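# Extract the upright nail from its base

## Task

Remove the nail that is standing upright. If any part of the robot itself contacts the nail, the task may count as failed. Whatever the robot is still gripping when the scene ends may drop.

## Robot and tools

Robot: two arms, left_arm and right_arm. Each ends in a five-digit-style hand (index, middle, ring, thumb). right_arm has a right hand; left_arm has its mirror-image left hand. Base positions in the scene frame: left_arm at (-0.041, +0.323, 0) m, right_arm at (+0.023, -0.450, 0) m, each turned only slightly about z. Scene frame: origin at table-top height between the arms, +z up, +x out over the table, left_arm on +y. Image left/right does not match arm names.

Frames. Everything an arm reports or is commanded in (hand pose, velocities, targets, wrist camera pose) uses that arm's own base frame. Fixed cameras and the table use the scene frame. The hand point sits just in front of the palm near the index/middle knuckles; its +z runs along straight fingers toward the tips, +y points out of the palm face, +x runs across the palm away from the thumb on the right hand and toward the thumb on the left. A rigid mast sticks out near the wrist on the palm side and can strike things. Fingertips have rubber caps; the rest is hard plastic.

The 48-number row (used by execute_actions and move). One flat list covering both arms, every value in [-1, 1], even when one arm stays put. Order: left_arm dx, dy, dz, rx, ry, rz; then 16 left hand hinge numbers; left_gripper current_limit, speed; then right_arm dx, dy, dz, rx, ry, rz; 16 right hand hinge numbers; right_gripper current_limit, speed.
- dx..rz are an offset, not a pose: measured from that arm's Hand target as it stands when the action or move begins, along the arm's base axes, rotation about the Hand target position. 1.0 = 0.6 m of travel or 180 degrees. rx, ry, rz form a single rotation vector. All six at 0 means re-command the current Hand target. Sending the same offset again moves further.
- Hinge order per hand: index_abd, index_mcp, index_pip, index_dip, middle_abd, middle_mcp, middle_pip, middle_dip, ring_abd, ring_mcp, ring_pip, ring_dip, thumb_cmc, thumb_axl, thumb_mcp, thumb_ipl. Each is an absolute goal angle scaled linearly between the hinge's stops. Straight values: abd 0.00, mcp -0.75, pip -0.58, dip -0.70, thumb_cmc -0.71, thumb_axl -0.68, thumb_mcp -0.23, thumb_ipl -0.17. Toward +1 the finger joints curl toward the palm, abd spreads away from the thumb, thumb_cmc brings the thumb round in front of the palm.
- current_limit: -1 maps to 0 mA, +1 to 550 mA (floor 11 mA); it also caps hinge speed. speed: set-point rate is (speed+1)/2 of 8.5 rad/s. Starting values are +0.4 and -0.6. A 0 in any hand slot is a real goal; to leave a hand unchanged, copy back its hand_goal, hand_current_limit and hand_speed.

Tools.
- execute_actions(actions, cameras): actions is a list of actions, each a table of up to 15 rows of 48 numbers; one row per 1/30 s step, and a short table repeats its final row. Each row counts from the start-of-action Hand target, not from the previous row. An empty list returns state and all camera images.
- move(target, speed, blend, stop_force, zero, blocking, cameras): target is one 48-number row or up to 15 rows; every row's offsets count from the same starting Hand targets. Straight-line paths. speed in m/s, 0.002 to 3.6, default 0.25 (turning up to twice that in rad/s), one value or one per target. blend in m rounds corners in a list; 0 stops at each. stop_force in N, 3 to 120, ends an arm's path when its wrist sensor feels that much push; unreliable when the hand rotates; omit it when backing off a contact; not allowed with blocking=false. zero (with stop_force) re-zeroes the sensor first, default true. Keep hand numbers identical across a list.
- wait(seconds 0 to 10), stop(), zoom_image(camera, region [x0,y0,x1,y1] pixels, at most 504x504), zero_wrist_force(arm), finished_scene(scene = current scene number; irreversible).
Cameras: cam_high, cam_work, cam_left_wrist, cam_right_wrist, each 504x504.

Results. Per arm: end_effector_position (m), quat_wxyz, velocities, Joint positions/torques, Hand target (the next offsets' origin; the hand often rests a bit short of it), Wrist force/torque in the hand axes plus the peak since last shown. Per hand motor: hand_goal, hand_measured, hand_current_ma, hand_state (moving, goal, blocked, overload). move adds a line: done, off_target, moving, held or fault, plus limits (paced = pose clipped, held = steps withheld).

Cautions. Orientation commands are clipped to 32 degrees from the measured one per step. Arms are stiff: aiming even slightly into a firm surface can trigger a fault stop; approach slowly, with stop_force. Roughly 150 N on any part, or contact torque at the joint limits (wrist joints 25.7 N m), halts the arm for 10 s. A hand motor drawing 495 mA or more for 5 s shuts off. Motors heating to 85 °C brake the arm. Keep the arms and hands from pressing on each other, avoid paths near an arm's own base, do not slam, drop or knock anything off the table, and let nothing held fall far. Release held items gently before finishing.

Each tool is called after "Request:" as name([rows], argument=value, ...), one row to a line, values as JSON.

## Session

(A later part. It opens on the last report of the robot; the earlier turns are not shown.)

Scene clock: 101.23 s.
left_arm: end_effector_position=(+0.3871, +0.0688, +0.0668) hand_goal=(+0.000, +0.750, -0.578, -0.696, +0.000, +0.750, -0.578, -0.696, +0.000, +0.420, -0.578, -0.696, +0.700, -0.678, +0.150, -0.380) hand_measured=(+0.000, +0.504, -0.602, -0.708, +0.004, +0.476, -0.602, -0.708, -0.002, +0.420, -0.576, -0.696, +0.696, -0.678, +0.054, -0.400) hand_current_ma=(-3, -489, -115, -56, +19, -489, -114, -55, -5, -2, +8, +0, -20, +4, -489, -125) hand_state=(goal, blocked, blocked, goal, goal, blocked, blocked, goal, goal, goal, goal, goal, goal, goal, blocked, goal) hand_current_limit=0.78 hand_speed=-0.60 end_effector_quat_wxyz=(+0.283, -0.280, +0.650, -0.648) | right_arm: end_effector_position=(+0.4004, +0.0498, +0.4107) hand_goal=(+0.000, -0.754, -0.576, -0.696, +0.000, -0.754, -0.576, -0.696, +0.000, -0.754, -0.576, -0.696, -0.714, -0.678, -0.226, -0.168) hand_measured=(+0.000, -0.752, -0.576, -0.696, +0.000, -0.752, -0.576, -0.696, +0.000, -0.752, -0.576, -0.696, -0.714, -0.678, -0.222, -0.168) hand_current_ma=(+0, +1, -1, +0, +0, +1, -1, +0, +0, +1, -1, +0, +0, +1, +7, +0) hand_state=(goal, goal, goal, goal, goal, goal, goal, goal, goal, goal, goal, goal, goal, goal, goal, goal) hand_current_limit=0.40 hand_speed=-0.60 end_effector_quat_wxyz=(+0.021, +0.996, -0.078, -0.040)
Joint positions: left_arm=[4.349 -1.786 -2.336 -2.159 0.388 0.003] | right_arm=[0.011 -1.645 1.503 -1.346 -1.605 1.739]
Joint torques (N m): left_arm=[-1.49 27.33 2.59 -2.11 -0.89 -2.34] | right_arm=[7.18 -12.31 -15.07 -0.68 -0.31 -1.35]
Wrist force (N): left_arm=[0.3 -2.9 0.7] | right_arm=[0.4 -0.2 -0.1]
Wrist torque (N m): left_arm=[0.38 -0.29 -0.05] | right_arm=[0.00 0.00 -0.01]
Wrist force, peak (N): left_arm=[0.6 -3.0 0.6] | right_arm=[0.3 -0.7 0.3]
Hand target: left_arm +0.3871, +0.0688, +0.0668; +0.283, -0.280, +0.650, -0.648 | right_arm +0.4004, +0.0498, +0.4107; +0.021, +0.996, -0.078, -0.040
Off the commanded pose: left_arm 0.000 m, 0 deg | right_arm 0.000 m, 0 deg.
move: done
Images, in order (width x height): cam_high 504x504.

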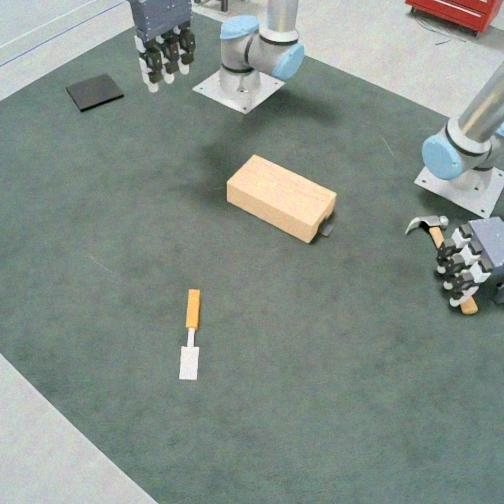

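Request:
move([
  [0,0,0.0652,0.0609,-0.057,0, 0,0.75,-0.577,-0.696,0,0.75,-0.577,-0.696,0,0.42,-0.577,-0.696,0.70,-0.677,0.15,-0.38,0.78,-0.6, 0,0,0,0,0,0, 0,-0.754,-0.576,-0.696,0,-0.754,-0.576,-0.696,0,-0.754,-0.576,-0.696,-0.714,-0.678,-0.226,-0.168,0.4,-0.6],
  [0,0,0.1198,0.1218,-0.114,0, 0,0.75,-0.577,-0.696,0,0.75,-0.577,-0.696,0,0.42,-0.577,-0.696,0.70,-0.677,0.15,-0.38,0.78,-0.6, 0,0,0,0,0,0, 0,-0.754,-0.576,-0.696,0,-0.754,-0.576,-0.696,0,-0.754,-0.576,-0.696,-0.714,-0.678,-0.226,-0.168,0.4,-0.6],
], speed=0.08, blend=0.01, cameras=["cam_high"])

Request:
zoom_image(camera="cam_high", region=[384, 180, 504, 320])

Scene clock: 105.97 s.
left_arm: end_effector_position=(+0.3871, +0.0688, +0.1387) hand_goal=(+0.000, +0.750, -0.578, -0.696, +0.000, +0.750, -0.578, -0.696, +0.000, +0.420, -0.578, -0.696, +0.700, -0.678, +0.150, -0.380) hand_measured=(-0.014, +0.516, -0.604, -0.710, -0.006, +0.494, -0.602, -0.710, -0.002, +0.420, -0.576, -0.696, +0.686, -0.680, +0.054, -0.416) hand_current_ma=(-58, -490, -118, -65, -20, -490, -118, -63, -5, -2, +8, +0, -69, -9, -490, -229) hand_state=(goal, blocked, blocked, goal, goal, blocked, blocked, goal, goal, goal, goal, goal, goal, goal, blocked, blocked) hand_current_limit=0.78 hand_speed=-0.60 end_effector_quat_wxyz=(+0.442, -0.102, +0.700, -0.552) | right_arm: end_effector_position=(+0.4004, +0.0498, +0.4107) hand_goal=(+0.000, -0.754, -0.576, -0.696, +0.000, -0.754, -0.576, -0.696, +0.000, -0.754, -0.576, -0.696, -0.714, -0.678, -0.226, -0.168) hand_measured=(+0.000, -0.752, -0.576, -0.696, +0.000, -0.752, -0.576, -0.696, +0.000, -0.752, -0.576, -0.696, -0.714, -0.678, -0.222, -0.168) hand_current_ma=(+0, +1, -1, +0, +0, +1, -1, +0, +0, +1, -1, +0, +0, +1, +7, +0) hand_state=(goal, goal, goal, goal, goal, goal, goal, goal, goal, goal, goal, goal, goal, goal, goal, goal) hand_current_limit=0.40 hand_speed=-0.60 end_effector_quat_wxyz=(+0.021, +0.996, -0.078, -0.040)
Joint positions: left_arm=[4.415 -1.495 -2.381 -2.406 0.454 0.529] | right_arm=[0.011 -1.645 1.503 -1.346 -1.605 1.739]
Joint torques (N m): left_arm=[-6.6 1.5 15.55 1.13 -1.44 -2.56] | right_arm=[7.09 -12.11 -14.61 -0.09 -0.84 -1.41]
Wrist force (N): left_arm=[0.9 1.6 -0.8] | right_arm=[0.5 -0.3 -0.1]
Wrist torque (N m): left_arm=[0.50 -0.49 -0.10] | right_arm=[0.00 -0.01 -0.01]
Wrist force, peak (N): left_arm=[2.7 2.0 -0.9] | right_arm=[0.7 -0.5 -0.1]
Hand target: left_arm +0.3871, +0.0688, +0.1387; +0.442, -0.102, +0.700, -0.552 | right_arm +0.4004, +0.0498, +0.4107; +0.021, +0.996, -0.078, -0.040
Off the commanded pose: left_arm 0.000 m, 0 deg | right_arm 0.000 m, 0 deg.
move: done
Images, in order (width x height): cam_high 504x504.

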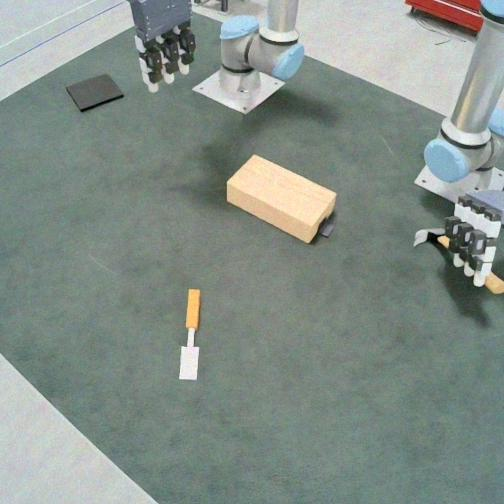

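Scaled by 3.600 from the camera's 504x504 image, which has a finer 720x720 frame.

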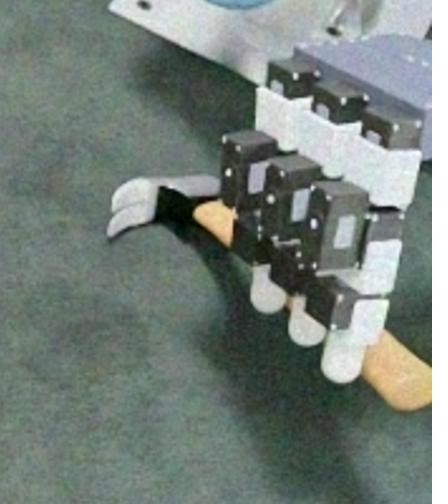

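Request:
move([
  [0.034,0.0366,0.049,0.0609,-0.057,0, 0,0.75,-0.577,-0.696,0,0.75,-0.577,-0.696,0,0.42,-0.577,-0.696,0.70,-0.677,0.15,-0.38,0.78,-0.6, 0,0,0,0,0,0, 0,-0.754,-0.576,-0.696,0,-0.754,-0.576,-0.696,0,-0.754,-0.576,-0.696,-0.714,-0.678,-0.226,-0.168,0.4,-0.6],
  [0.0568,0.0609,0.0725,0.1218,-0.114,0, 0,0.75,-0.577,-0.696,0,0.75,-0.577,-0.696,0,0.42,-0.577,-0.696,0.70,-0.677,0.15,-0.38,0.78,-0.6, 0,0,0,0,0,0, 0,-0.754,-0.576,-0.696,0,-0.754,-0.576,-0.696,0,-0.754,-0.576,-0.696,-0.714,-0.678,-0.226,-0.168,0.4,-0.6],
], speed=0.06, blend=0.01, cameras=["cam_high"])

Request:
zoom_image(camera="cam_high", region=[384, 150, 504, 290])

Scene clock: 111.90 s.
left_arm: end_effector_position=(+0.4212, +0.1054, +0.1822) hand_goal=(+0.000, +0.750, -0.578, -0.696, +0.000, +0.750, -0.578, -0.696, +0.000, +0.420, -0.578, -0.696, +0.700, -0.678, +0.150, -0.380) hand_measured=(-0.022, +0.516, -0.606, -0.710, -0.008, +0.502, -0.604, -0.710, -0.002, +0.420, -0.576, -0.696, +0.676, -0.682, +0.054, -0.416) hand_current_ma=(-92, -489, -134, -70, -34, -489, -118, -63, -5, -2, +8, +0, -119, -19, -490, -237) hand_state=(blocked, blocked, blocked, goal, goal, blocked, blocked, goal, goal, goal, goal, goal, blocked, goal, blocked, blocked) hand_current_limit=0.78 hand_speed=-0.60 end_effector_quat_wxyz=(+0.570, +0.082, +0.702, -0.419) | right_arm: end_effector_position=(+0.4004, +0.0498, +0.4107) hand_goal=(+0.000, -0.754, -0.576, -0.696, +0.000, -0.754, -0.576, -0.696, +0.000, -0.754, -0.576, -0.696, -0.714, -0.678, -0.226, -0.168) hand_measured=(+0.000, -0.752, -0.576, -0.696, +0.000, -0.752, -0.576, -0.696, +0.000, -0.752, -0.576, -0.696, -0.714, -0.678, -0.222, -0.168) hand_current_ma=(+0, +1, -1, +0, +0, +1, -1, +0, +0, +1, -1, +0, +0, +1, +7, +0) hand_state=(goal, goal, goal, goal, goal, goal, goal, goal, goal, goal, goal, goal, goal, goal, goal, goal) hand_current_limit=0.40 hand_speed=-0.60 end_effector_quat_wxyz=(+0.021, +0.996, -0.078, -0.040)
Joint positions: left_arm=[4.398 -1.482 -2.325 -2.477 0.436 1.054] | right_arm=[0.011 -1.645 1.503 -1.346 -1.605 1.739]
Joint torques (N m): left_arm=[-5.18 5.99 27.93 -1.6 -0.81 -2.24] | right_arm=[7.83 -12.99 -15.25 -0.01 -1.08 -1.42]
Wrist force (N): left_arm=[2.4 0.9 -1.2] | right_arm=[0.4 -0.4 -0.1]
Wrist torque (N m): left_arm=[0.30 -0.70 -0.11] | right_arm=[-0.01 0.00 -0.02]
Wrist force, peak (N): left_arm=[3.4 1.9 -1.2] | right_arm=[0.9 -0.5 -0.1]
Hand target: left_arm +0.4212, +0.1054, +0.1822; +0.570, +0.082, +0.702, -0.419 | right_arm +0.4004, +0.0498, +0.4107; +0.021, +0.996, -0.078, -0.040
Off the commanded pose: left_arm 0.000 m, 0 deg | right_arm 0.000 m, 0 deg.
move: done
Images, in order (width x height): cam_high 504x504.

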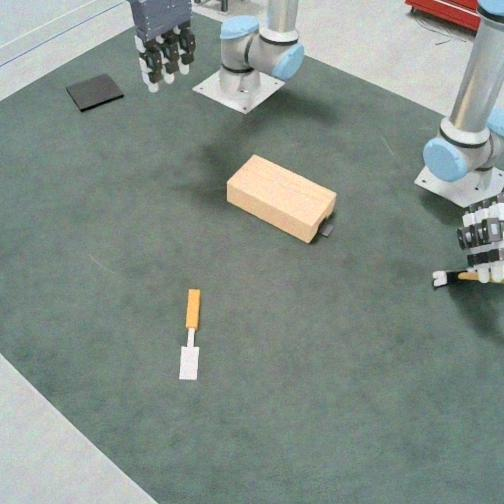

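Scaled by 3.600 from the camera's 504x504 image, which has a finer 720x720 frame.

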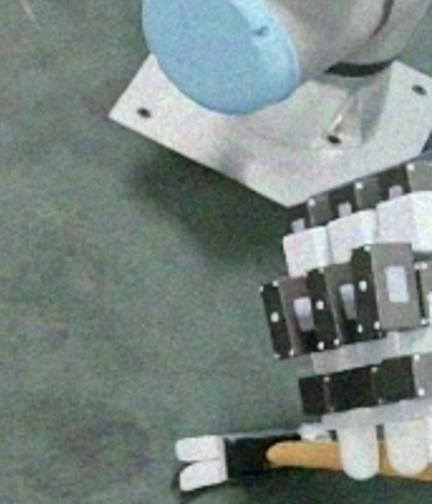

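Request:
move([
  [0.023,0.0244,0.065,0.0609,-0.057,0, 0,0.75,-0.577,-0.696,0,0.75,-0.577,-0.696,0,0.42,-0.577,-0.696,0.70,-0.677,0.15,-0.38,0.78,-0.6, 0,0,0,0,0,0, 0,-0.754,-0.576,-0.696,0,-0.754,-0.576,-0.696,0,-0.754,-0.576,-0.696,-0.714,-0.678,-0.226,-0.168,0.4,-0.6],
], speed=0.04, cameras=["cam_high","cam_left_wrist"])

Scene clock: 116.87 s.
left_arm: end_effector_position=(+0.4350, +0.1201, +0.2213) hand_goal=(+0.000, +0.750, -0.578, -0.696, +0.000, +0.750, -0.578, -0.696, +0.000, +0.420, -0.578, -0.696, +0.700, -0.678, +0.150, -0.380) hand_measured=(-0.008, +0.680, -0.592, -0.702, -0.006, +0.678, -0.594, -0.702, -0.002, +0.420, -0.576, -0.696, +0.682, -0.684, +0.126, -0.390) hand_current_ma=(-30, -363, -69, -26, -23, -368, -71, -23, -5, -2, +8, +0, -85, -32, -151, -64) hand_state=(goal, blocked, goal, goal, goal, blocked, goal, goal, goal, goal, goal, goal, goal, goal, blocked, goal) hand_current_limit=0.78 hand_speed=-0.60 end_effector_quat_wxyz=(+0.620, +0.174, +0.685, -0.341) end_effector_velocity=(+0.000, +0.000, -0.001) end_effector_angular_velocity=(-0.005, +0.004, +0.000) | right_arm: end_effector_position=(+0.4004, +0.0498, +0.4107) hand_goal=(+0.000, -0.754, -0.576, -0.696, +0.000, -0.754, -0.576, -0.696, +0.000, -0.754, -0.576, -0.696, -0.714, -0.678, -0.226, -0.168) hand_measured=(+0.000, -0.752, -0.576, -0.696, +0.000, -0.752, -0.576, -0.696, +0.000, -0.752, -0.576, -0.696, -0.714, -0.678, -0.222, -0.168) hand_current_ma=(+0, +1, -1, +0, +0, +1, -1, +0, +0, +1, -1, +0, +0, +1, +7, +0) hand_state=(goal, goal, goal, goal, goal, goal, goal, goal, goal, goal, goal, goal, goal, goal, goal, goal) hand_current_limit=0.40 hand_speed=-0.60 end_effector_quat_wxyz=(+0.021, +0.996, -0.078, -0.040)
Joint positions: left_arm=[4.388 -1.462 -2.277 -2.545 0.427 1.317] | right_arm=[0.011 -1.645 1.503 -1.346 -1.605 1.739]
Joint velocities: left_arm=[0 0 0 0 0 -0.006] | right_arm=[within noise]
Joint torques (N m): left_arm=[-5.13 17.1 18.83 0.13 -0.63 -2.4] | right_arm=[7.19 -13.15 -15.56 0.13 -1.23 -1.25]
Wrist force (N): left_arm=[0.7 0.2 -1.1] | right_arm=[0.4 -0.4 0.4]
Wrist torque (N m): left_arm=[0.12 -0.68 -0.10] | right_arm=[-0.07 -0.02 -0.02]
Wrist force, peak (N): left_arm=[4.3 1.1 -1.0] | right_arm=[0.7 -0.5 0.1]
Hand target: left_arm +0.4350, +0.1200, +0.2212; +0.620, +0.173, +0.685, -0.341 | right_arm +0.4004, +0.0498, +0.4107; +0.021, +0.996, -0.078, -0.040
Off the commanded pose: left_arm 0.000 m, 0 deg | right_arm 0.000 m, 0 deg.
move: done
Images, in order (width x height): cam_high 504x504, cam_left_wrist 504x504.

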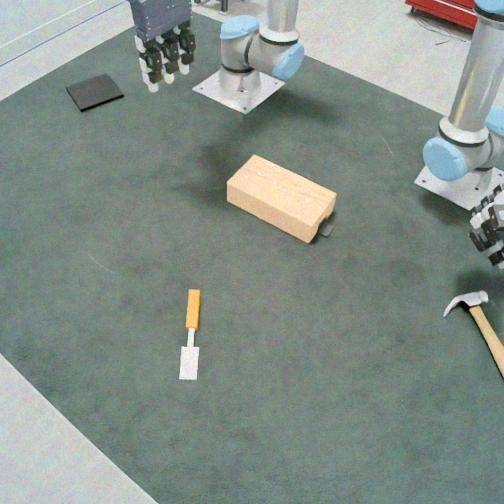

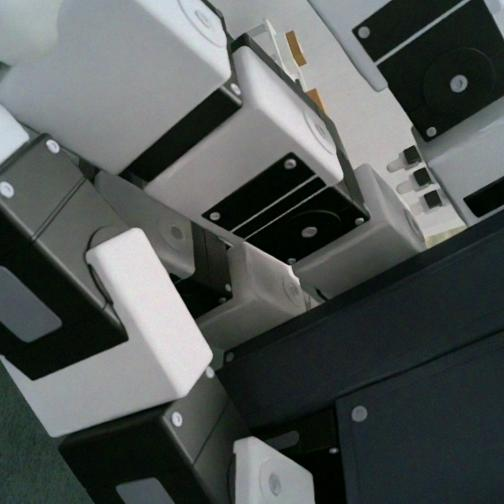

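Request:
zoom_image(camera="cam_high", region=[400, 240, 504, 400])

Scaled by 3.150 from the camera's 504x504 image, which has a finer 720x720 frame.

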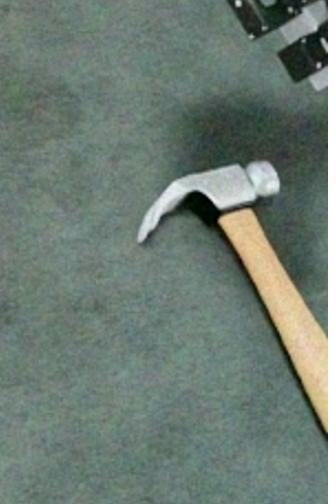

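Request:
move([
  [0.18,0.228,0.065,-0.3046,0.285,0, 0,0.27,-0.577,-0.696,0,0.27,-0.577,-0.696,0,0.27,-0.577,-0.696,0.68,-0.677,-0.15,-0.28,0.4,-0.4, 0,0,0,0,0,0, 0,-0.754,-0.576,-0.696,0,-0.754,-0.576,-0.696,0,-0.754,-0.576,-0.696,-0.714,-0.678,-0.226,-0.168,0.4,-0.6],
], speed=0.2)

Request:
move([
  [0,0,-0.25,0,0,0, 0,0.27,-0.577,-0.696,0,0.27,-0.577,-0.696,0,0.27,-0.577,-0.696,0.68,-0.677,-0.15,-0.28,0.4,-0.4, 0,0,0,0,0,0, 0,-0.754,-0.576,-0.696,0,-0.754,-0.576,-0.696,0,-0.754,-0.576,-0.696,-0.714,-0.678,-0.226,-0.168,0.4,-0.6],
], speed=0.15, cameras=["cam_high"])

Request:
zoom_image(camera="cam_high", region=[400, 240, 504, 400])

Scene clock: 127.33 s.
left_arm: end_effector_position=(+0.5430, +0.2568, +0.2602) hand_goal=(+0.000, +0.270, -0.578, -0.696, +0.000, +0.270, -0.578, -0.696, +0.000, +0.270, -0.578, -0.696, +0.680, -0.678, -0.150, -0.280) hand_measured=(-0.002, +0.274, -0.580, -0.698, -0.004, +0.274, -0.580, -0.698, -0.002, +0.274, -0.576, -0.696, +0.676, -0.680, -0.148, -0.282) hand_current_ma=(-10, +19, -7, -12, -12, +19, -7, -12, -5, +19, +7, +0, -16, -13, +10, -14) hand_state=(goal, goal, goal, goal, goal, goal, goal, goal, goal, goal, goal, goal, goal, goal, goal, goal) hand_current_limit=0.40 hand_speed=-0.40 end_effector_quat_wxyz=(+0.283, -0.280, +0.650, -0.648) | right_arm: end_effector_position=(+0.4004, +0.0498, +0.4107) hand_goal=(+0.000, -0.754, -0.576, -0.696, +0.000, -0.754, -0.576, -0.696, +0.000, -0.754, -0.576, -0.696, -0.714, -0.678, -0.226, -0.168) hand_measured=(+0.000, -0.752, -0.576, -0.696, +0.000, -0.752, -0.576, -0.696, +0.000, -0.752, -0.576, -0.696, -0.714, -0.678, -0.222, -0.168) hand_current_ma=(+0, +1, -1, +0, +0, +1, -1, +0, +0, +1, -1, +0, +0, +1, +7, +0) hand_state=(goal, goal, goal, goal, goal, goal, goal, goal, goal, goal, goal, goal, goal, goal, goal, goal) hand_current_limit=0.40 hand_speed=-0.60 end_effector_quat_wxyz=(+0.021, +0.996, -0.078, -0.040)
Joint positions: left_arm=[4.206 -2.022 -1.376 -2.881 0.245 0.002] | right_arm=[0.011 -1.645 1.503 -1.346 -1.605 1.739]
Joint torques (N m): left_arm=[6.57 43.27 22.46 -1.76 1.54 0.85] | right_arm=[6.72 -13.85 -14.84 -0.09 -1.46 -1.18]
Wrist force (N): left_arm=[0.8 0.5 -0.7] | right_arm=[0.3 -0.2 -0.1]
Wrist torque (N m): left_arm=[0.42 -0.31 -0.09] | right_arm=[0.01 0.01 -0.02]
Wrist force, peak (N): left_arm=[1.5 -0.7 -1.3] | right_arm=[0.8 -0.4 0.0]
Hand target: left_arm +0.5430, +0.2568, +0.2602; +0.283, -0.280, +0.650, -0.648 | right_arm +0.4004, +0.0498, +0.4107; +0.021, +0.996, -0.078, -0.040
Off the commanded pose: left_arm 0.000 m, 0 deg | right_arm 0.000 m, 0 deg.
move: done

Scene clock: 128.77 s.
left_arm: end_effector_position=(+0.5429, +0.2568, +0.1102) hand_goal=(+0.000, +0.270, -0.578, -0.696, +0.000, +0.270, -0.578, -0.696, +0.000, +0.270, -0.578, -0.696, +0.680, -0.678, -0.150, -0.280) hand_measured=(-0.002, +0.274, -0.580, -0.698, -0.004, +0.274, -0.580, -0.698, -0.002, +0.274, -0.576, -0.696, +0.676, -0.680, -0.148, -0.282) hand_current_ma=(-10, +19, -7, -12, -12, +19, -7, -12, -5, +19, +7, +0, -16, -13, +10, -14) hand_state=(goal, goal, goal, goal, goal, goal, goal, goal, goal, goal, goal, goal, goal, goal, goal, goal) hand_current_limit=0.40 hand_speed=-0.40 end_effector_quat_wxyz=(+0.283, -0.280, +0.649, -0.648) | right_arm: end_effector_position=(+0.4004, +0.0498, +0.4107) hand_goal=(+0.000, -0.754, -0.576, -0.696, +0.000, -0.754, -0.576, -0.696, +0.000, -0.754, -0.576, -0.696, -0.714, -0.678, -0.226, -0.168) hand_measured=(+0.000, -0.752, -0.576, -0.696, +0.000, -0.752, -0.576, -0.696, +0.000, -0.752, -0.576, -0.696, -0.714, -0.678, -0.222, -0.168) hand_current_ma=(+0, +1, -1, +0, +0, +1, -1, +0, +0, +1, -1, +0, +0, +1, +7, +0) hand_state=(goal, goal, goal, goal, goal, goal, goal, goal, goal, goal, goal, goal, goal, goal, goal, goal) hand_current_limit=0.40 hand_speed=-0.60 end_effector_quat_wxyz=(+0.021, +0.996, -0.078, -0.040)
Joint positions: left_arm=[4.207 -2.168 -1.564 -2.547 0.245 0.001] | right_arm=[0.011 -1.645 1.503 -1.346 -1.605 1.739]
Joint torques (N m): left_arm=[-8.91 43.45 30.27 -1.25 -0.98 2.06] | right_arm=[6.93 -13.32 -14.86 0.08 -1.18 -1.47]
Wrist force (N): left_arm=[0.8 0.5 -1.1] | right_arm=[0.4 -0.3 -0.1]
Wrist torque (N m): left_arm=[0.44 -0.33 0.03] | right_arm=[0.00 -0.01 0.00]
Wrist force, peak (N): left_arm=[0.9 2.6 -1.0] | right_arm=[0.9 -0.3 0.1]
Hand target: left_arm +0.5430, +0.2568, +0.1102; +0.283, -0.280, +0.650, -0.648 | right_arm +0.4004, +0.0498, +0.4107; +0.021, +0.996, -0.078, -0.040
Off the commanded pose: left_arm 0.000 m, 0 deg | right_arm 0.000 m, 0 deg.
move: done
Images, in order (width x height): cam_high 504x504.

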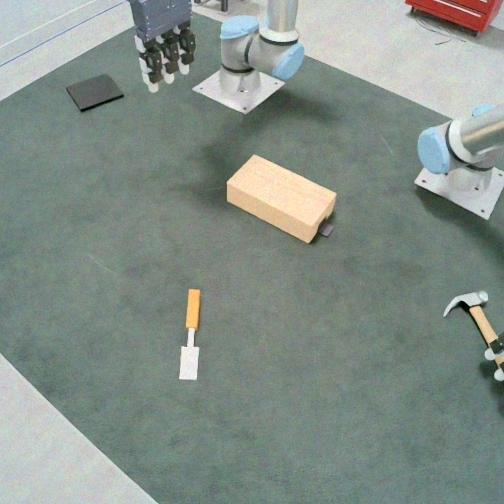

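Scaled by 3.150 from the camera's 504x504 image, which has a finer 720x720 frame.

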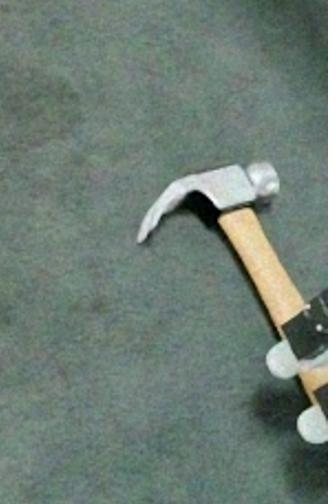

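Request:
move([
  [0,0,-0.072,0,0,0, 0,0.27,-0.577,-0.696,0,0.27,-0.577,-0.696,0,0.27,-0.577,-0.696,0.68,-0.677,-0.15,-0.28,0.4,-0.4, 0,0,0,0,0,0, 0,-0.754,-0.576,-0.696,0,-0.754,-0.576,-0.696,0,-0.754,-0.576,-0.696,-0.714,-0.678,-0.226,-0.168,0.4,-0.6],
], speed=0.04, stop_force=10)

Request:
move(target=[0,0,0,0,0,0, 0,0.75,-0.577,-0.696,0,0.75,-0.577,-0.696,0,0.42,-0.577,-0.696,0.70,-0.677,0.15,-0.38,0.78,-0.6, 0,0,0,0,0,0, 0,-0.754,-0.576,-0.696,0,-0.754,-0.576,-0.696,0,-0.754,-0.576,-0.696,-0.714,-0.678,-0.226,-0.168,0.4,-0.6], cameras=["cam_high"])

Request:
zoom_image(camera="cam_high", region=[400, 240, 504, 400])

Scene clock: 132.30 s.
left_arm: end_effector_position=(+0.5430, +0.2568, +0.0670) hand_goal=(+0.000, +0.270, -0.578, -0.696, +0.000, +0.270, -0.578, -0.696, +0.000, +0.270, -0.578, -0.696, +0.680, -0.678, -0.150, -0.280) hand_measured=(-0.002, +0.274, -0.580, -0.698, -0.004, +0.274, -0.580, -0.698, -0.002, +0.274, -0.576, -0.696, +0.676, -0.680, -0.148, -0.282) hand_current_ma=(-10, +19, -7, -12, -12, +19, -7, -12, -5, +19, +7, +0, -16, -13, +10, -14) hand_state=(goal, goal, goal, goal, goal, goal, goal, goal, goal, goal, goal, goal, goal, goal, goal, goal) hand_current_limit=0.40 hand_speed=-0.40 end_effector_quat_wxyz=(+0.283, -0.280, +0.650, -0.648) | right_arm: end_effector_position=(+0.4004, +0.0498, +0.4107) hand_goal=(+0.000, -0.754, -0.576, -0.696, +0.000, -0.754, -0.576, -0.696, +0.000, -0.754, -0.576, -0.696, -0.714, -0.678, -0.226, -0.168) hand_measured=(+0.000, -0.752, -0.576, -0.696, +0.000, -0.752, -0.576, -0.696, +0.000, -0.752, -0.576, -0.696, -0.714, -0.678, -0.222, -0.168) hand_current_ma=(+0, +1, -1, +0, +0, +1, -1, +0, +0, +1, -1, +0, +0, +1, +7, +0) hand_state=(goal, goal, goal, goal, goal, goal, goal, goal, goal, goal, goal, goal, goal, goal, goal, goal) hand_current_limit=0.40 hand_speed=-0.60 end_effector_quat_wxyz=(+0.021, +0.996, -0.078, -0.040)
Joint positions: left_arm=[4.207 -2.229 -1.593 -2.458 0.245 0.002] | right_arm=[0.011 -1.645 1.503 -1.346 -1.605 1.739]
Joint torques (N m): left_arm=[-0.43 55.19 28.9 -1.95 -1.23 0.99] | right_arm=[6.76 -13.59 -16.95 -0.04 -1.55 -1.55]
Wrist force (N): left_arm=[0.9 0.3 -1.0] | right_arm=[0.5 -0.1 0.2]
Wrist torque (N m): left_arm=[0.42 -0.32 0.01] | right_arm=[0.00 -0.03 0.00]
Wrist force, peak (N): left_arm=[0.8 0.8 -1.1] | right_arm=[0.7 -0.4 0.2]
Hand target: left_arm +0.5430, +0.2568, +0.0670; +0.283, -0.280, +0.650, -0.648 | right_arm +0.4004, +0.0498, +0.4107; +0.021, +0.996, -0.078, -0.040
Off the commanded pose: left_arm 0.000 m, 0 deg | right_arm 0.000 m, 0 deg.
move: done

Scene clock: 132.80 s.
left_arm: end_effector_position=(+0.5430, +0.2568, +0.0670) hand_goal=(+0.000, +0.750, -0.578, -0.696, +0.000, +0.750, -0.578, -0.696, +0.000, +0.420, -0.578, -0.696, +0.700, -0.678, +0.150, -0.380) hand_measured=(+0.000, +0.498, -0.602, -0.708, +0.000, +0.510, -0.602, -0.708, -0.002, +0.420, -0.576, -0.696, +0.696, -0.680, +0.028, -0.400) hand_current_ma=(+1, -489, -115, -57, -3, -489, -115, -58, -5, -1, +7, +0, -21, -13, -489, -128) hand_state=(goal, blocked, blocked, goal, goal, blocked, blocked, goal, goal, goal, goal, goal, goal, goal, blocked, blocked) hand_current_limit=0.78 hand_speed=-0.60 end_effector_quat_wxyz=(+0.283, -0.280, +0.650, -0.648) | right_arm: end_effector_position=(+0.4004, +0.0498, +0.4107) hand_goal=(+0.000, -0.754, -0.576, -0.696, +0.000, -0.754, -0.576, -0.696, +0.000, -0.754, -0.576, -0.696, -0.714, -0.678, -0.226, -0.168) hand_measured=(+0.000, -0.752, -0.576, -0.696, +0.000, -0.752, -0.576, -0.696, +0.000, -0.752, -0.576, -0.696, -0.714, -0.678, -0.222, -0.168) hand_current_ma=(+0, +1, -1, +0, +0, +1, -1, +0, +0, +1, -1, +0, +0, +1, +7, +0) hand_state=(goal, goal, goal, goal, goal, goal, goal, goal, goal, goal, goal, goal, goal, goal, goal, goal) hand_current_limit=0.40 hand_speed=-0.60 end_effector_quat_wxyz=(+0.021, +0.996, -0.078, -0.040)
Joint positions: left_arm=[4.207 -2.229 -1.593 -2.458 0.245 0.002] | right_arm=[0.011 -1.645 1.503 -1.346 -1.605 1.739]
Joint torques (N m): left_arm=[-0.39 54.41 28.48 -1.53 -1.15 2.43] | right_arm=[6.81 -13.74 -15.68 0 -1.75 -1.3]
Wrist force (N): left_arm=[0.7 -2.1 0.4] | right_arm=[0.4 -0.2 0.1]
Wrist torque (N m): left_arm=[0.34 -0.32 0.00] | right_arm=[-0.01 -0.01 -0.01]
Wrist force, peak (N): left_arm=[0.9 -2.1 0.2] | right_arm=[0.8 -0.3 0.1]
Hand target: left_arm +0.5430, +0.2568, +0.0670; +0.283, -0.280, +0.650, -0.648 | right_arm +0.4004, +0.0498, +0.4107; +0.021, +0.996, -0.078, -0.040
Off the commanded pose: left_arm 0.000 m, 0 deg | right_arm 0.000 m, 0 deg.
move: done
Images, in order (width x height): cam_high 504x504.

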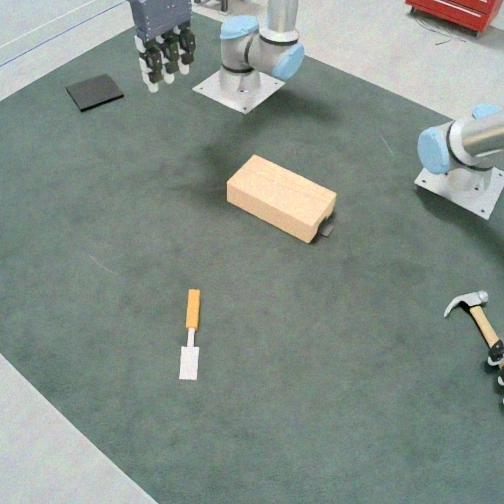

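Scaled by 3.150 from the camera's 504x504 image, which has a finer 720x720 frame.

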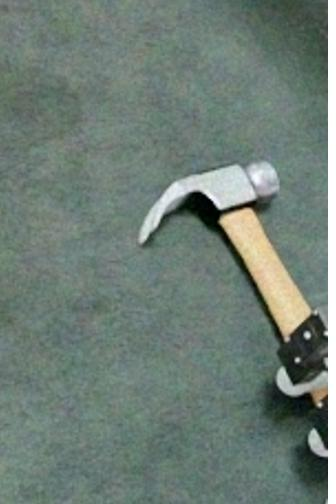

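Request:
move([
  [-0.0545,-0.0585,0.1198,0.1218,-0.114,0, 0,0.75,-0.577,-0.696,0,0.75,-0.577,-0.696,0,0.42,-0.577,-0.696,0.70,-0.677,0.15,-0.38,0.78,-0.6, 0,0,0,0,0,0, 0,-0.754,-0.576,-0.696,0,-0.754,-0.576,-0.696,0,-0.754,-0.576,-0.696,-0.714,-0.678,-0.226,-0.168,0.4,-0.6],
  [-0.1417,-0.1518,0.184,0.2437,-0.228,0, 0,0.75,-0.577,-0.696,0,0.75,-0.577,-0.696,0,0.42,-0.577,-0.696,0.70,-0.677,0.15,-0.38,0.78,-0.6, 0,0,0,0,0,0, 0,-0.754,-0.576,-0.696,0,-0.754,-0.576,-0.696,0,-0.754,-0.576,-0.696,-0.714,-0.678,-0.226,-0.168,0.4,-0.6],
], speed=0.08, blend=0.015, cameras=["cam_high","cam_work"])

Scene clock: 140.73 s.
left_arm: end_effector_position=(+0.4579, +0.1658, +0.1774) hand_goal=(+0.000, +0.750, -0.578, -0.696, +0.000, +0.750, -0.578, -0.696, +0.000, +0.420, -0.578, -0.696, +0.700, -0.678, +0.150, -0.380) hand_measured=(-0.010, +0.512, -0.604, -0.710, -0.004, +0.546, -0.604, -0.710, -0.002, +0.420, -0.576, -0.696, +0.684, -0.680, +0.028, -0.416) hand_current_ma=(-37, -489, -125, -68, -17, -490, -120, -65, -5, -1, +7, +0, -78, -8, -490, -228) hand_state=(goal, blocked, blocked, goal, goal, blocked, blocked, goal, goal, goal, goal, goal, goal, goal, blocked, blocked) hand_current_limit=0.78 hand_speed=-0.60 end_effector_quat_wxyz=(+0.570, +0.082, +0.702, -0.419) | right_arm: end_effector_position=(+0.4004, +0.0498, +0.4107) hand_goal=(+0.000, -0.754, -0.576, -0.696, +0.000, -0.754, -0.576, -0.696, +0.000, -0.754, -0.576, -0.696, -0.714, -0.678, -0.226, -0.168) hand_measured=(+0.000, -0.752, -0.576, -0.696, +0.000, -0.752, -0.576, -0.696, +0.000, -0.752, -0.576, -0.696, -0.714, -0.678, -0.222, -0.168) hand_current_ma=(+0, +1, -1, +0, +0, +1, -1, +0, +0, +1, -1, +0, +0, +1, +7, +0) hand_state=(goal, goal, goal, goal, goal, goal, goal, goal, goal, goal, goal, goal, goal, goal, goal, goal) hand_current_limit=0.40 hand_speed=-0.60 end_effector_quat_wxyz=(+0.021, +0.996, -0.078, -0.040)
Joint positions: left_arm=[4.35 -1.668 -2.153 -2.462 0.389 1.054] | right_arm=[0.011 -1.645 1.503 -1.346 -1.605 1.739]
Joint torques (N m): left_arm=[-9.2 9.34 29.29 -2.02 -1.32 -2.4] | right_arm=[6.63 -12.92 -14.84 0.07 -1.82 -1.39]
Wrist force (N): left_arm=[1.4 1.0 -0.8] | right_arm=[0.2 0.1 0.2]
Wrist torque (N m): left_arm=[0.29 -0.67 -0.06] | right_arm=[0.03 0.02 -0.02]
Wrist force, peak (N): left_arm=[2.6 2.4 -0.8] | right_arm=[0.7 -0.5 0.3]
Hand target: left_arm +0.4580, +0.1657, +0.1774; +0.570, +0.082, +0.702, -0.419 | right_arm +0.4004, +0.0498, +0.4107; +0.021, +0.996, -0.078, -0.040
Off the commanded pose: left_arm 0.000 m, 0 deg | right_arm 0.000 m, 0 deg.
move: done
Images, in order (width x height): cam_high 504x504, cam_work 504x504.

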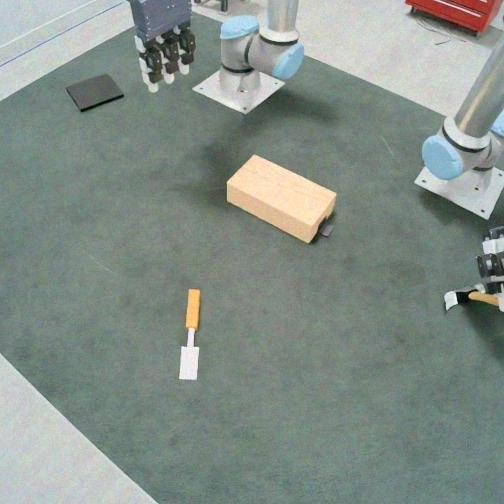

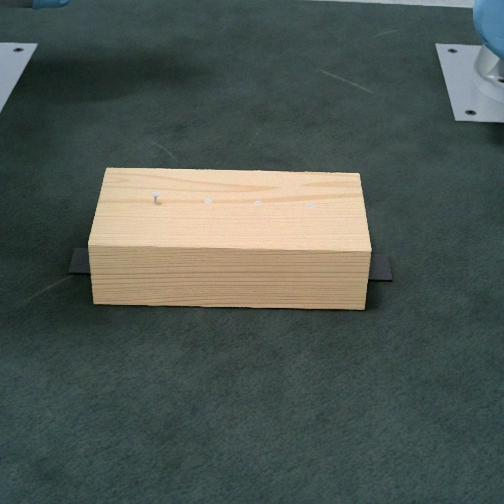

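Request:
move([
  [-0.013,-0.227,0.003,0,0,-0.1306, 0,0.75,-0.577,-0.696,0,0.75,-0.577,-0.696,0,0.42,-0.577,-0.696,0.70,-0.677,0.15,-0.38,0.78,-0.6, 0,0,0,0,0,0, 0,-0.754,-0.576,-0.696,0,-0.754,-0.576,-0.696,0,-0.754,-0.576,-0.696,-0.714,-0.678,-0.226,-0.168,0.4,-0.6],
], speed=0.06, cameras=["cam_high","cam_work"])

Scene clock: 145.20 s.
left_arm: end_effector_position=(+0.4501, +0.0294, +0.1792) hand_goal=(+0.000, +0.750, -0.578, -0.696, +0.000, +0.750, -0.578, -0.696, +0.000, +0.420, -0.578, -0.696, +0.700, -0.678, +0.150, -0.380) hand_measured=(+0.000, +0.694, -0.590, -0.700, -0.002, +0.688, -0.592, -0.702, -0.002, +0.420, -0.576, -0.696, +0.694, -0.680, +0.112, -0.392) hand_current_ma=(-1, -291, -59, -21, -5, -314, -63, -24, -5, -1, +7, +0, -28, -8, -239, -77) hand_state=(goal, blocked, goal, goal, goal, blocked, goal, goal, goal, goal, goal, goal, goal, goal, blocked, goal) hand_current_limit=0.78 hand_speed=-0.60 end_effector_quat_wxyz=(+0.472, +0.224, +0.671, -0.526) end_effector_velocity=(+0.000, +0.002, +0.000) end_effector_angular_velocity=(-0.001, +0.001, +0.008) | right_arm: end_effector_position=(+0.4004, +0.0498, +0.4107) hand_goal=(+0.000, -0.754, -0.576, -0.696, +0.000, -0.754, -0.576, -0.696, +0.000, -0.754, -0.576, -0.696, -0.714, -0.678, -0.226, -0.168) hand_measured=(+0.000, -0.752, -0.576, -0.696, +0.000, -0.752, -0.576, -0.696, +0.000, -0.752, -0.576, -0.696, -0.714, -0.678, -0.222, -0.168) hand_current_ma=(+0, +1, -1, +0, +0, +1, -1, +0, +0, +1, -1, +0, +0, +1, +7, +0) hand_state=(goal, goal, goal, goal, goal, goal, goal, goal, goal, goal, goal, goal, goal, goal, goal, goal) hand_current_limit=0.40 hand_speed=-0.60 end_effector_quat_wxyz=(+0.021, +0.996, -0.078, -0.040)
Joint positions: left_arm=[4.13 -1.663 -2.153 -2.467 0.579 1.054] | right_arm=[0.011 -1.645 1.503 -1.346 -1.605 1.739]
Joint velocities: left_arm=[0.005 0 -0.001 0 -0.004 0] | right_arm=[within noise]
Joint torques (N m): left_arm=[9.19 14.43 24 -2.1 -1.58 -2.39] | right_arm=[5.8 -14.27 -15.53 0.17 -1.81 -1.34]
Wrist force (N): left_arm=[0.9 0.0 -0.9] | right_arm=[0.4 -0.3 0.1]
Wrist torque (N m): left_arm=[0.22 -0.67 -0.05] | right_arm=[-0.03 -0.01 -0.01]
Wrist force, peak (N): left_arm=[-2.0 0.6 -1.2] | right_arm=[0.7 -0.4 0.4]
Hand target: left_arm +0.4502, +0.0295, +0.1792; +0.472, +0.224, +0.671, -0.526 | right_arm +0.4004, +0.0498, +0.4107; +0.021, +0.996, -0.078, -0.040
Off the commanded pose: left_arm 0.000 m, 0 deg | right_arm 0.000 m, 0 deg.
move: done
Images, in order (width x height): cam_high 504x504, cam_work 504x504.

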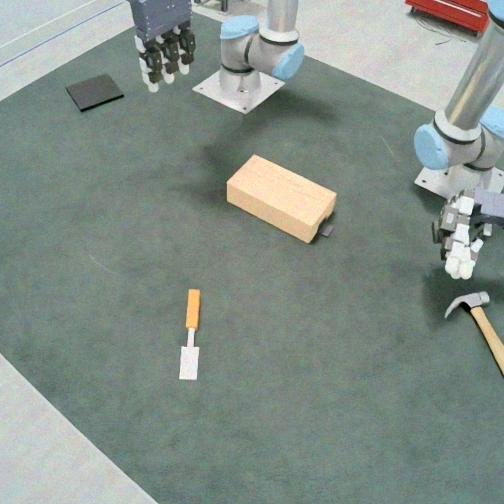

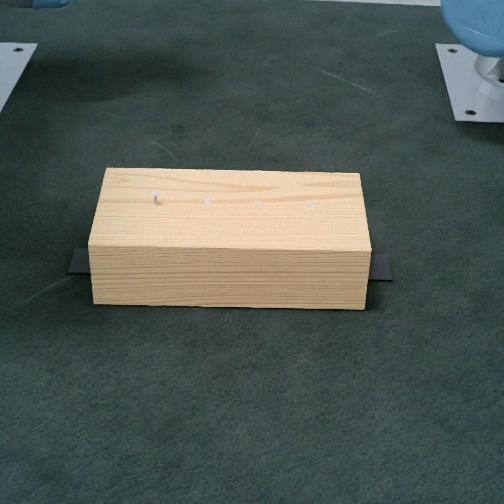

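Request:
zoom_image(camera="cam_high", region=[400, 260, 504, 400])

Scaled by 3.600 from the camera's 504x504 image, which has a finer 720x720 frame.

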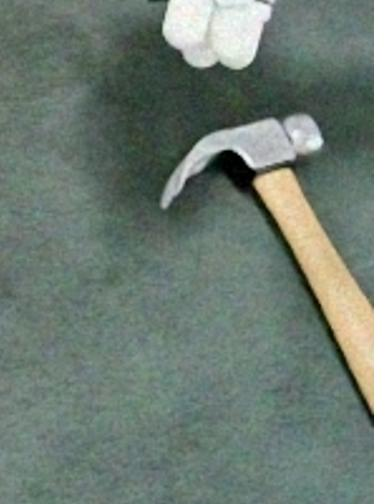

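Request:
move([
  [0.1047,0.3888,0.03,-0.0719,0.3596,0.2121, 0,-0.7,0.81,-0.696,0,-0.7,0.81,-0.696,0,-0.7,0.81,-0.696,0.714,-0.677,0.1,-0.276,0.4,-0.2, 0,0,0,0,0,0, 0,-0.754,-0.576,-0.696,0,-0.754,-0.576,-0.696,0,-0.754,-0.576,-0.696,-0.714,-0.678,-0.226,-0.168,0.4,-0.6],
], speed=0.2)

Request:
move([
  [0,0,-0.19,0,0,0, 0,-0.7,0.81,-0.696,0,-0.7,0.81,-0.696,0,-0.7,0.81,-0.696,0.714,-0.677,0.1,-0.276,0.4,-0.2, 0,0,0,0,0,0, 0,-0.754,-0.576,-0.696,0,-0.754,-0.576,-0.696,0,-0.754,-0.576,-0.696,-0.714,-0.678,-0.226,-0.168,0.4,-0.6],
], speed=0.15, cameras=["cam_high","cam_left_wrist"])

Request:
zoom_image(camera="cam_high", region=[400, 260, 504, 400])

Scene clock: 155.93 s.
left_arm: end_effector_position=(+0.5130, +0.2628, +0.1972) hand_goal=(+0.000, -0.700, +0.810, -0.696, +0.000, -0.700, +0.810, -0.696, +0.000, -0.700, +0.810, -0.696, +0.714, -0.678, +0.100, -0.276) hand_measured=(+0.000, -0.688, +0.806, -0.698, -0.002, -0.688, +0.806, -0.698, -0.002, -0.688, +0.808, -0.696, +0.710, -0.680, +0.098, -0.278) hand_current_ma=(-3, +54, -13, -13, -5, +55, -13, -13, -5, +62, -13, +0, -17, -8, -11, -13) hand_state=(goal, goal, goal, goal, goal, goal, goal, goal, goal, goal, goal, goal, goal, goal, goal, goal) hand_current_limit=0.40 hand_speed=-0.20 end_effector_quat_wxyz=(+0.206, -0.357, +0.789, -0.456) | right_arm: end_effector_position=(+0.4004, +0.0498, +0.4107) hand_goal=(+0.000, -0.754, -0.576, -0.696, +0.000, -0.754, -0.576, -0.696, +0.000, -0.754, -0.576, -0.696, -0.714, -0.678, -0.226, -0.168) hand_measured=(+0.000, -0.752, -0.576, -0.696, +0.000, -0.752, -0.576, -0.696, +0.000, -0.752, -0.576, -0.696, -0.714, -0.678, -0.222, -0.168) hand_current_ma=(+0, +1, -1, +0, +0, +1, -1, +0, +0, +1, -1, +0, +0, +1, +7, +0) hand_state=(goal, goal, goal, goal, goal, goal, goal, goal, goal, goal, goal, goal, goal, goal, goal, goal) hand_current_limit=0.40 hand_speed=-0.60 end_effector_quat_wxyz=(+0.021, +0.996, -0.078, -0.040)
Joint positions: left_arm=[4.132 -1.794 -1.79 -1.367 0.54 -1.293] | right_arm=[0.011 -1.645 1.503 -1.346 -1.605 1.739]
Joint torques (N m): left_arm=[6.74 39.43 19.42 1.1 -1.6 -1.96] | right_arm=[6.29 -13.29 -15.45 0.03 -1.9 -1.48]
Wrist force (N): left_arm=[0.5 0.1 -0.1] | right_arm=[0.6 -0.3 0.1]
Wrist torque (N m): left_arm=[0.21 -0.19 -0.08] | right_arm=[-0.01 -0.03 0.01]
Wrist force, peak (N): left_arm=[1.2 0.1 -1.2] | right_arm=[0.6 -0.2 0.7]
Hand target: left_arm +0.5130, +0.2628, +0.1972; +0.206, -0.357, +0.789, -0.456 | right_arm +0.4004, +0.0498, +0.4107; +0.021, +0.996, -0.078, -0.040
Off the commanded pose: left_arm 0.000 m, 0 deg | right_arm 0.000 m, 0 deg.
move: done

Scene clock: 157.17 s.
left_arm: end_effector_position=(+0.5129, +0.2628, +0.0832) hand_goal=(+0.000, -0.700, +0.810, -0.696, +0.000, -0.700, +0.810, -0.696, +0.000, -0.700, +0.810, -0.696, +0.714, -0.678, +0.100, -0.276) hand_measured=(+0.000, -0.688, +0.806, -0.698, -0.002, -0.688, +0.806, -0.698, -0.002, -0.688, +0.808, -0.696, +0.710, -0.680, +0.098, -0.278) hand_current_ma=(-3, +54, -13, -13, -5, +55, -13, -13, -5, +61, -13, +0, -17, -8, -10, -12) hand_state=(goal, goal, goal, goal, goal, goal, goal, goal, goal, goal, goal, goal, goal, goal, goal, goal) hand_current_limit=0.40 hand_speed=-0.20 end_effector_quat_wxyz=(+0.206, -0.357, +0.789, -0.456) | right_arm: end_effector_position=(+0.4004, +0.0498, +0.4107) hand_goal=(+0.000, -0.754, -0.576, -0.696, +0.000, -0.754, -0.576, -0.696, +0.000, -0.754, -0.576, -0.696, -0.714, -0.678, -0.226, -0.168) hand_measured=(+0.000, -0.752, -0.576, -0.696, +0.000, -0.752, -0.576, -0.696, +0.000, -0.752, -0.576, -0.696, -0.714, -0.678, -0.222, -0.168) hand_current_ma=(+0, +1, -1, +0, +0, +1, -1, +0, +0, +1, -1, +0, +0, +1, +7, +0) hand_state=(goal, goal, goal, goal, goal, goal, goal, goal, goal, goal, goal, goal, goal, goal, goal, goal) hand_current_limit=0.40 hand_speed=-0.60 end_effector_quat_wxyz=(+0.021, +0.996, -0.078, -0.040)
Joint positions: left_arm=[4.132 -1.949 -1.925 -1.077 0.54 -1.294] | right_arm=[0.011 -1.645 1.503 -1.346 -1.605 1.739]
Joint torques (N m): left_arm=[-8.54 35.46 31.02 3.45 -0.9 0.7] | right_arm=[5.12 -14.98 -14.82 0.06 -1.9 -1.41]
Wrist force (N): left_arm=[0.4 0.3 0.0] | right_arm=[0.5 -0.4 -0.1]
Wrist torque (N m): left_arm=[0.23 -0.17 0.03] | right_arm=[0.00 -0.01 0.00]
Wrist force, peak (N): left_arm=[0.4 2.0 0.7] | right_arm=[0.8 -0.2 0.1]
Hand target: left_arm +0.5130, +0.2628, +0.0832; +0.206, -0.357, +0.789, -0.456 | right_arm +0.4004, +0.0498, +0.4107; +0.021, +0.996, -0.078, -0.040
Off the commanded pose: left_arm 0.000 m, 0 deg | right_arm 0.000 m, 0 deg.
move: done
Images, in order (width x height): cam_high 504x504, cam_left_wrist 504x504.

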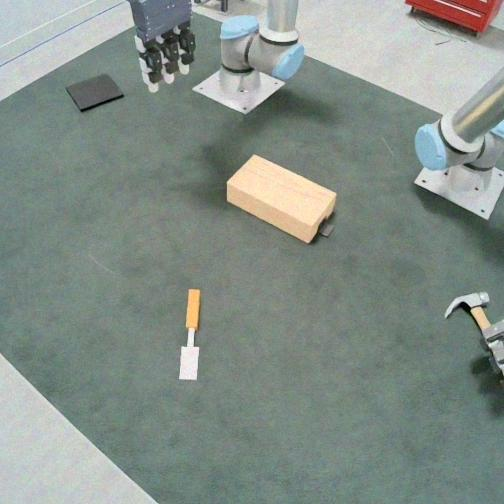

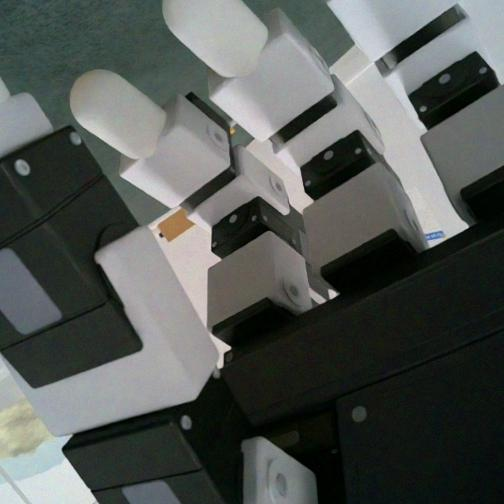

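Scaled by 3.600 from the camera's 504x504 image, which has a finer 720x720 frame.

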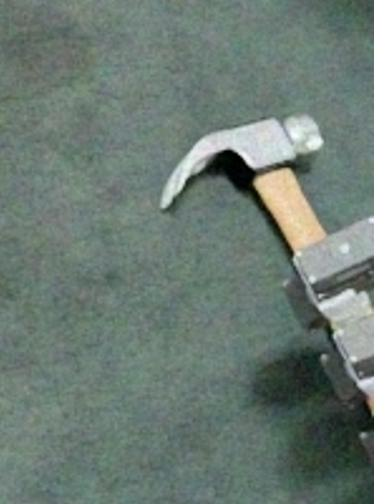

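Request:
move([
  [0,0,-0.06,0,0,0, 0,-0.7,0.81,-0.696,0,-0.7,0.81,-0.696,0,-0.7,0.81,-0.696,0.714,-0.677,0.1,-0.276,0.4,-0.2, 0,0,0,0,0,0, 0,-0.754,-0.576,-0.696,0,-0.754,-0.576,-0.696,0,-0.754,-0.576,-0.696,-0.714,-0.678,-0.226,-0.168,0.4,-0.6],
], speed=0.04, stop_force=10, cameras=["cam_high","cam_left_wrist"])

Request:
zoom_image(camera="cam_high", region=[400, 260, 504, 400])

Scene clock: 159.67 s.
left_arm: end_effector_position=(+0.5130, +0.2628, +0.0472) hand_goal=(+0.000, -0.700, +0.810, -0.696, +0.000, -0.700, +0.810, -0.696, +0.000, -0.700, +0.810, -0.696, +0.714, -0.678, +0.100, -0.276) hand_measured=(+0.000, -0.688, +0.806, -0.698, -0.002, -0.688, +0.806, -0.698, -0.002, -0.688, +0.808, -0.696, +0.710, -0.680, +0.098, -0.278) hand_current_ma=(-3, +54, -13, -13, -5, +55, -13, -13, -5, +61, -13, +0, -16, -8, -10, -12) hand_state=(goal, goal, goal, goal, goal, goal, goal, goal, goal, goal, goal, goal, goal, goal, goal, goal) hand_current_limit=0.40 hand_speed=-0.20 end_effector_quat_wxyz=(+0.206, -0.357, +0.789, -0.456) | right_arm: end_effector_position=(+0.4004, +0.0498, +0.4107) hand_goal=(+0.000, -0.754, -0.576, -0.696, +0.000, -0.754, -0.576, -0.696, +0.000, -0.754, -0.576, -0.696, -0.714, -0.678, -0.226, -0.168) hand_measured=(+0.000, -0.752, -0.576, -0.696, +0.000, -0.752, -0.576, -0.696, +0.000, -0.752, -0.576, -0.696, -0.714, -0.678, -0.222, -0.168) hand_current_ma=(+0, +1, -1, +0, +0, +1, -1, +0, +0, +1, -1, +0, +0, +1, +7, +0) hand_state=(goal, goal, goal, goal, goal, goal, goal, goal, goal, goal, goal, goal, goal, goal, goal, goal) hand_current_limit=0.40 hand_speed=-0.60 end_effector_quat_wxyz=(+0.021, +0.996, -0.078, -0.040)
Joint positions: left_arm=[4.132 -2.013 -1.952 -0.987 0.54 -1.294] | right_arm=[0.011 -1.645 1.503 -1.346 -1.605 1.739]
Joint torques (N m): left_arm=[0.13 47.86 30.1 1.27 -2.4 -2.58] | right_arm=[5.64 -14.14 -14.78 0.09 -1.99 -1.31]
Wrist force (N): left_arm=[0.5 0.4 0.0] | right_arm=[0.4 -0.2 0.3]
Wrist torque (N m): left_arm=[0.25 -0.17 0.02] | right_arm=[-0.01 -0.01 -0.01]
Wrist force, peak (N): left_arm=[0.8 0.3 -0.4] | right_arm=[0.7 -0.5 0.1]
Hand target: left_arm +0.5130, +0.2628, +0.0472; +0.206, -0.357, +0.789, -0.456 | right_arm +0.4004, +0.0498, +0.4107; +0.021, +0.996, -0.078, -0.040
Off the commanded pose: left_arm 0.000 m, 0 deg | right_arm 0.000 m, 0 deg.
move: done
Images, in order (width x height): cam_high 504x504, cam_left_wrist 504x504.

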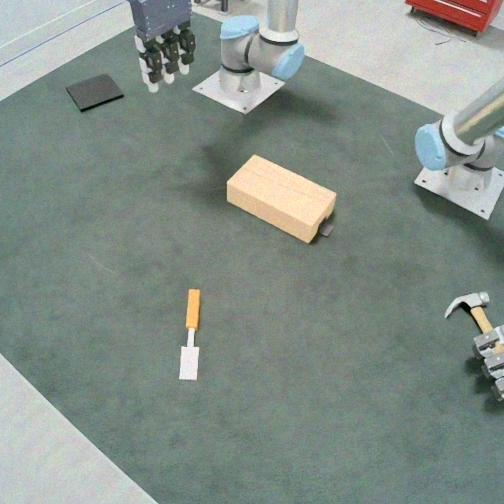

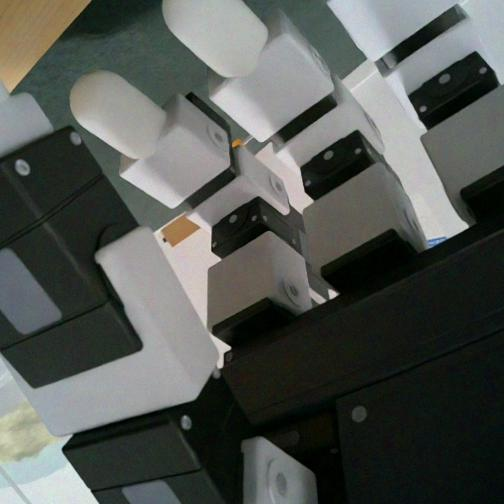

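Scaled by 3.600 from the camera's 504x504 image, which has a finer 720x720 frame.

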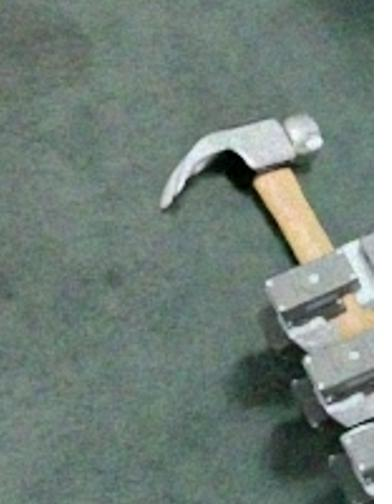

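Request:
move([
  [0,0,-0.0335,0,0,0, 0,-0.7,0.81,-0.696,0,-0.7,0.81,-0.696,0,-0.7,0.81,-0.696,0.714,-0.677,0.1,-0.276,0.4,-0.2, 0,0,0,0,0,0, 0,-0.754,-0.576,-0.696,0,-0.754,-0.576,-0.696,0,-0.754,-0.576,-0.696,-0.714,-0.678,-0.226,-0.168,0.4,-0.6],
], speed=0.03, stop_force=8, cameras=["cam_high","cam_left_wrist"])

Request:
zoom_image(camera="cam_high", region=[400, 260, 504, 400])

Scene clock: 162.03 s.
left_arm: end_effector_position=(+0.5130, +0.2628, +0.0271) hand_goal=(+0.000, -0.700, +0.810, -0.696, +0.000, -0.700, +0.810, -0.696, +0.000, -0.700, +0.810, -0.696, +0.714, -0.678, +0.100, -0.276) hand_measured=(+0.000, -0.688, +0.806, -0.698, -0.002, -0.688, +0.806, -0.698, -0.002, -0.688, +0.808, -0.696, +0.710, -0.680, +0.098, -0.278) hand_current_ma=(-3, +54, -13, -13, -5, +55, -13, -13, -5, +61, -13, +0, -16, -8, -10, -12) hand_state=(goal, goal, goal, goal, goal, goal, goal, goal, goal, goal, goal, goal, goal, goal, goal, goal) hand_current_limit=0.40 hand_speed=-0.20 end_effector_quat_wxyz=(+0.206, -0.357, +0.789, -0.456) | right_arm: end_effector_position=(+0.4004, +0.0498, +0.4107) hand_goal=(+0.000, -0.754, -0.576, -0.696, +0.000, -0.754, -0.576, -0.696, +0.000, -0.754, -0.576, -0.696, -0.714, -0.678, -0.226, -0.168) hand_measured=(+0.000, -0.752, -0.576, -0.696, +0.000, -0.752, -0.576, -0.696, +0.000, -0.752, -0.576, -0.696, -0.714, -0.678, -0.222, -0.168) hand_current_ma=(+0, +1, -1, +0, +0, +1, -1, +0, +0, +1, -1, +0, +0, +1, +7, +0) hand_state=(goal, goal, goal, goal, goal, goal, goal, goal, goal, goal, goal, goal, goal, goal, goal, goal) hand_current_limit=0.40 hand_speed=-0.60 end_effector_quat_wxyz=(+0.021, +0.996, -0.078, -0.040)
Joint positions: left_arm=[4.132 -2.051 -1.963 -0.937 0.54 -1.294] | right_arm=[0.011 -1.645 1.503 -1.346 -1.605 1.739]
Joint torques (N m): left_arm=[4.71 48.2 28.83 0.76 -1.93 -2.75] | right_arm=[6.31 -13.86 -15.22 -0.05 -1.87 -1.41]
Wrist force (N): left_arm=[0.7 -0.4 -0.2] | right_arm=[0.4 -0.3 -0.1]
Wrist torque (N m): left_arm=[0.17 -0.18 0.05] | right_arm=[0.00 -0.01 -0.01]
Wrist force, peak (N): left_arm=[0.7 0.4 -0.4] | right_arm=[0.7 -0.5 0.2]
Hand target: left_arm +0.5130, +0.2628, +0.0271; +0.206, -0.357, +0.789, -0.456 | right_arm +0.4004, +0.0498, +0.4107; +0.021, +0.996, -0.078, -0.040
Off the commanded pose: left_arm 0.000 m, 0 deg | right_arm 0.000 m, 0 deg.
move: done
Images, in order (width x height): cam_high 504x504, cam_left_wrist 504x504.

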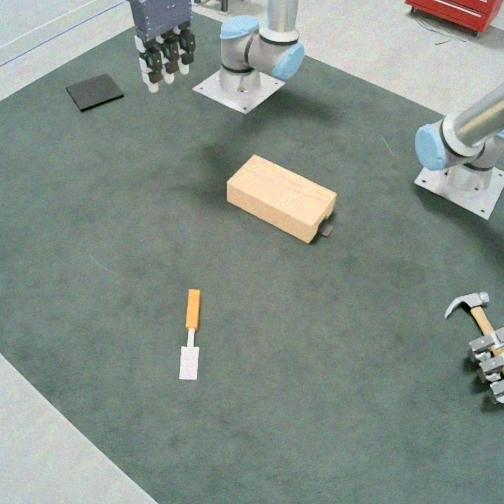

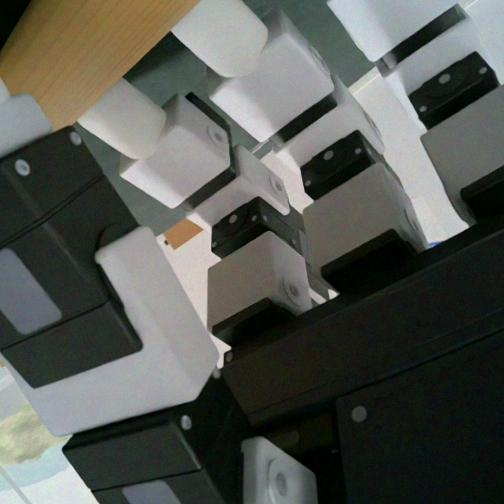

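Scaled by 3.600 from the camera's 504x504 image, which has a finer 720x720 frame.

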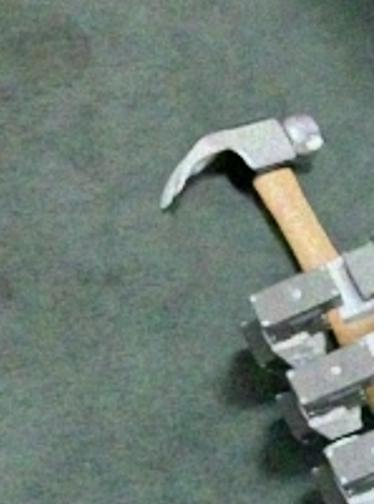

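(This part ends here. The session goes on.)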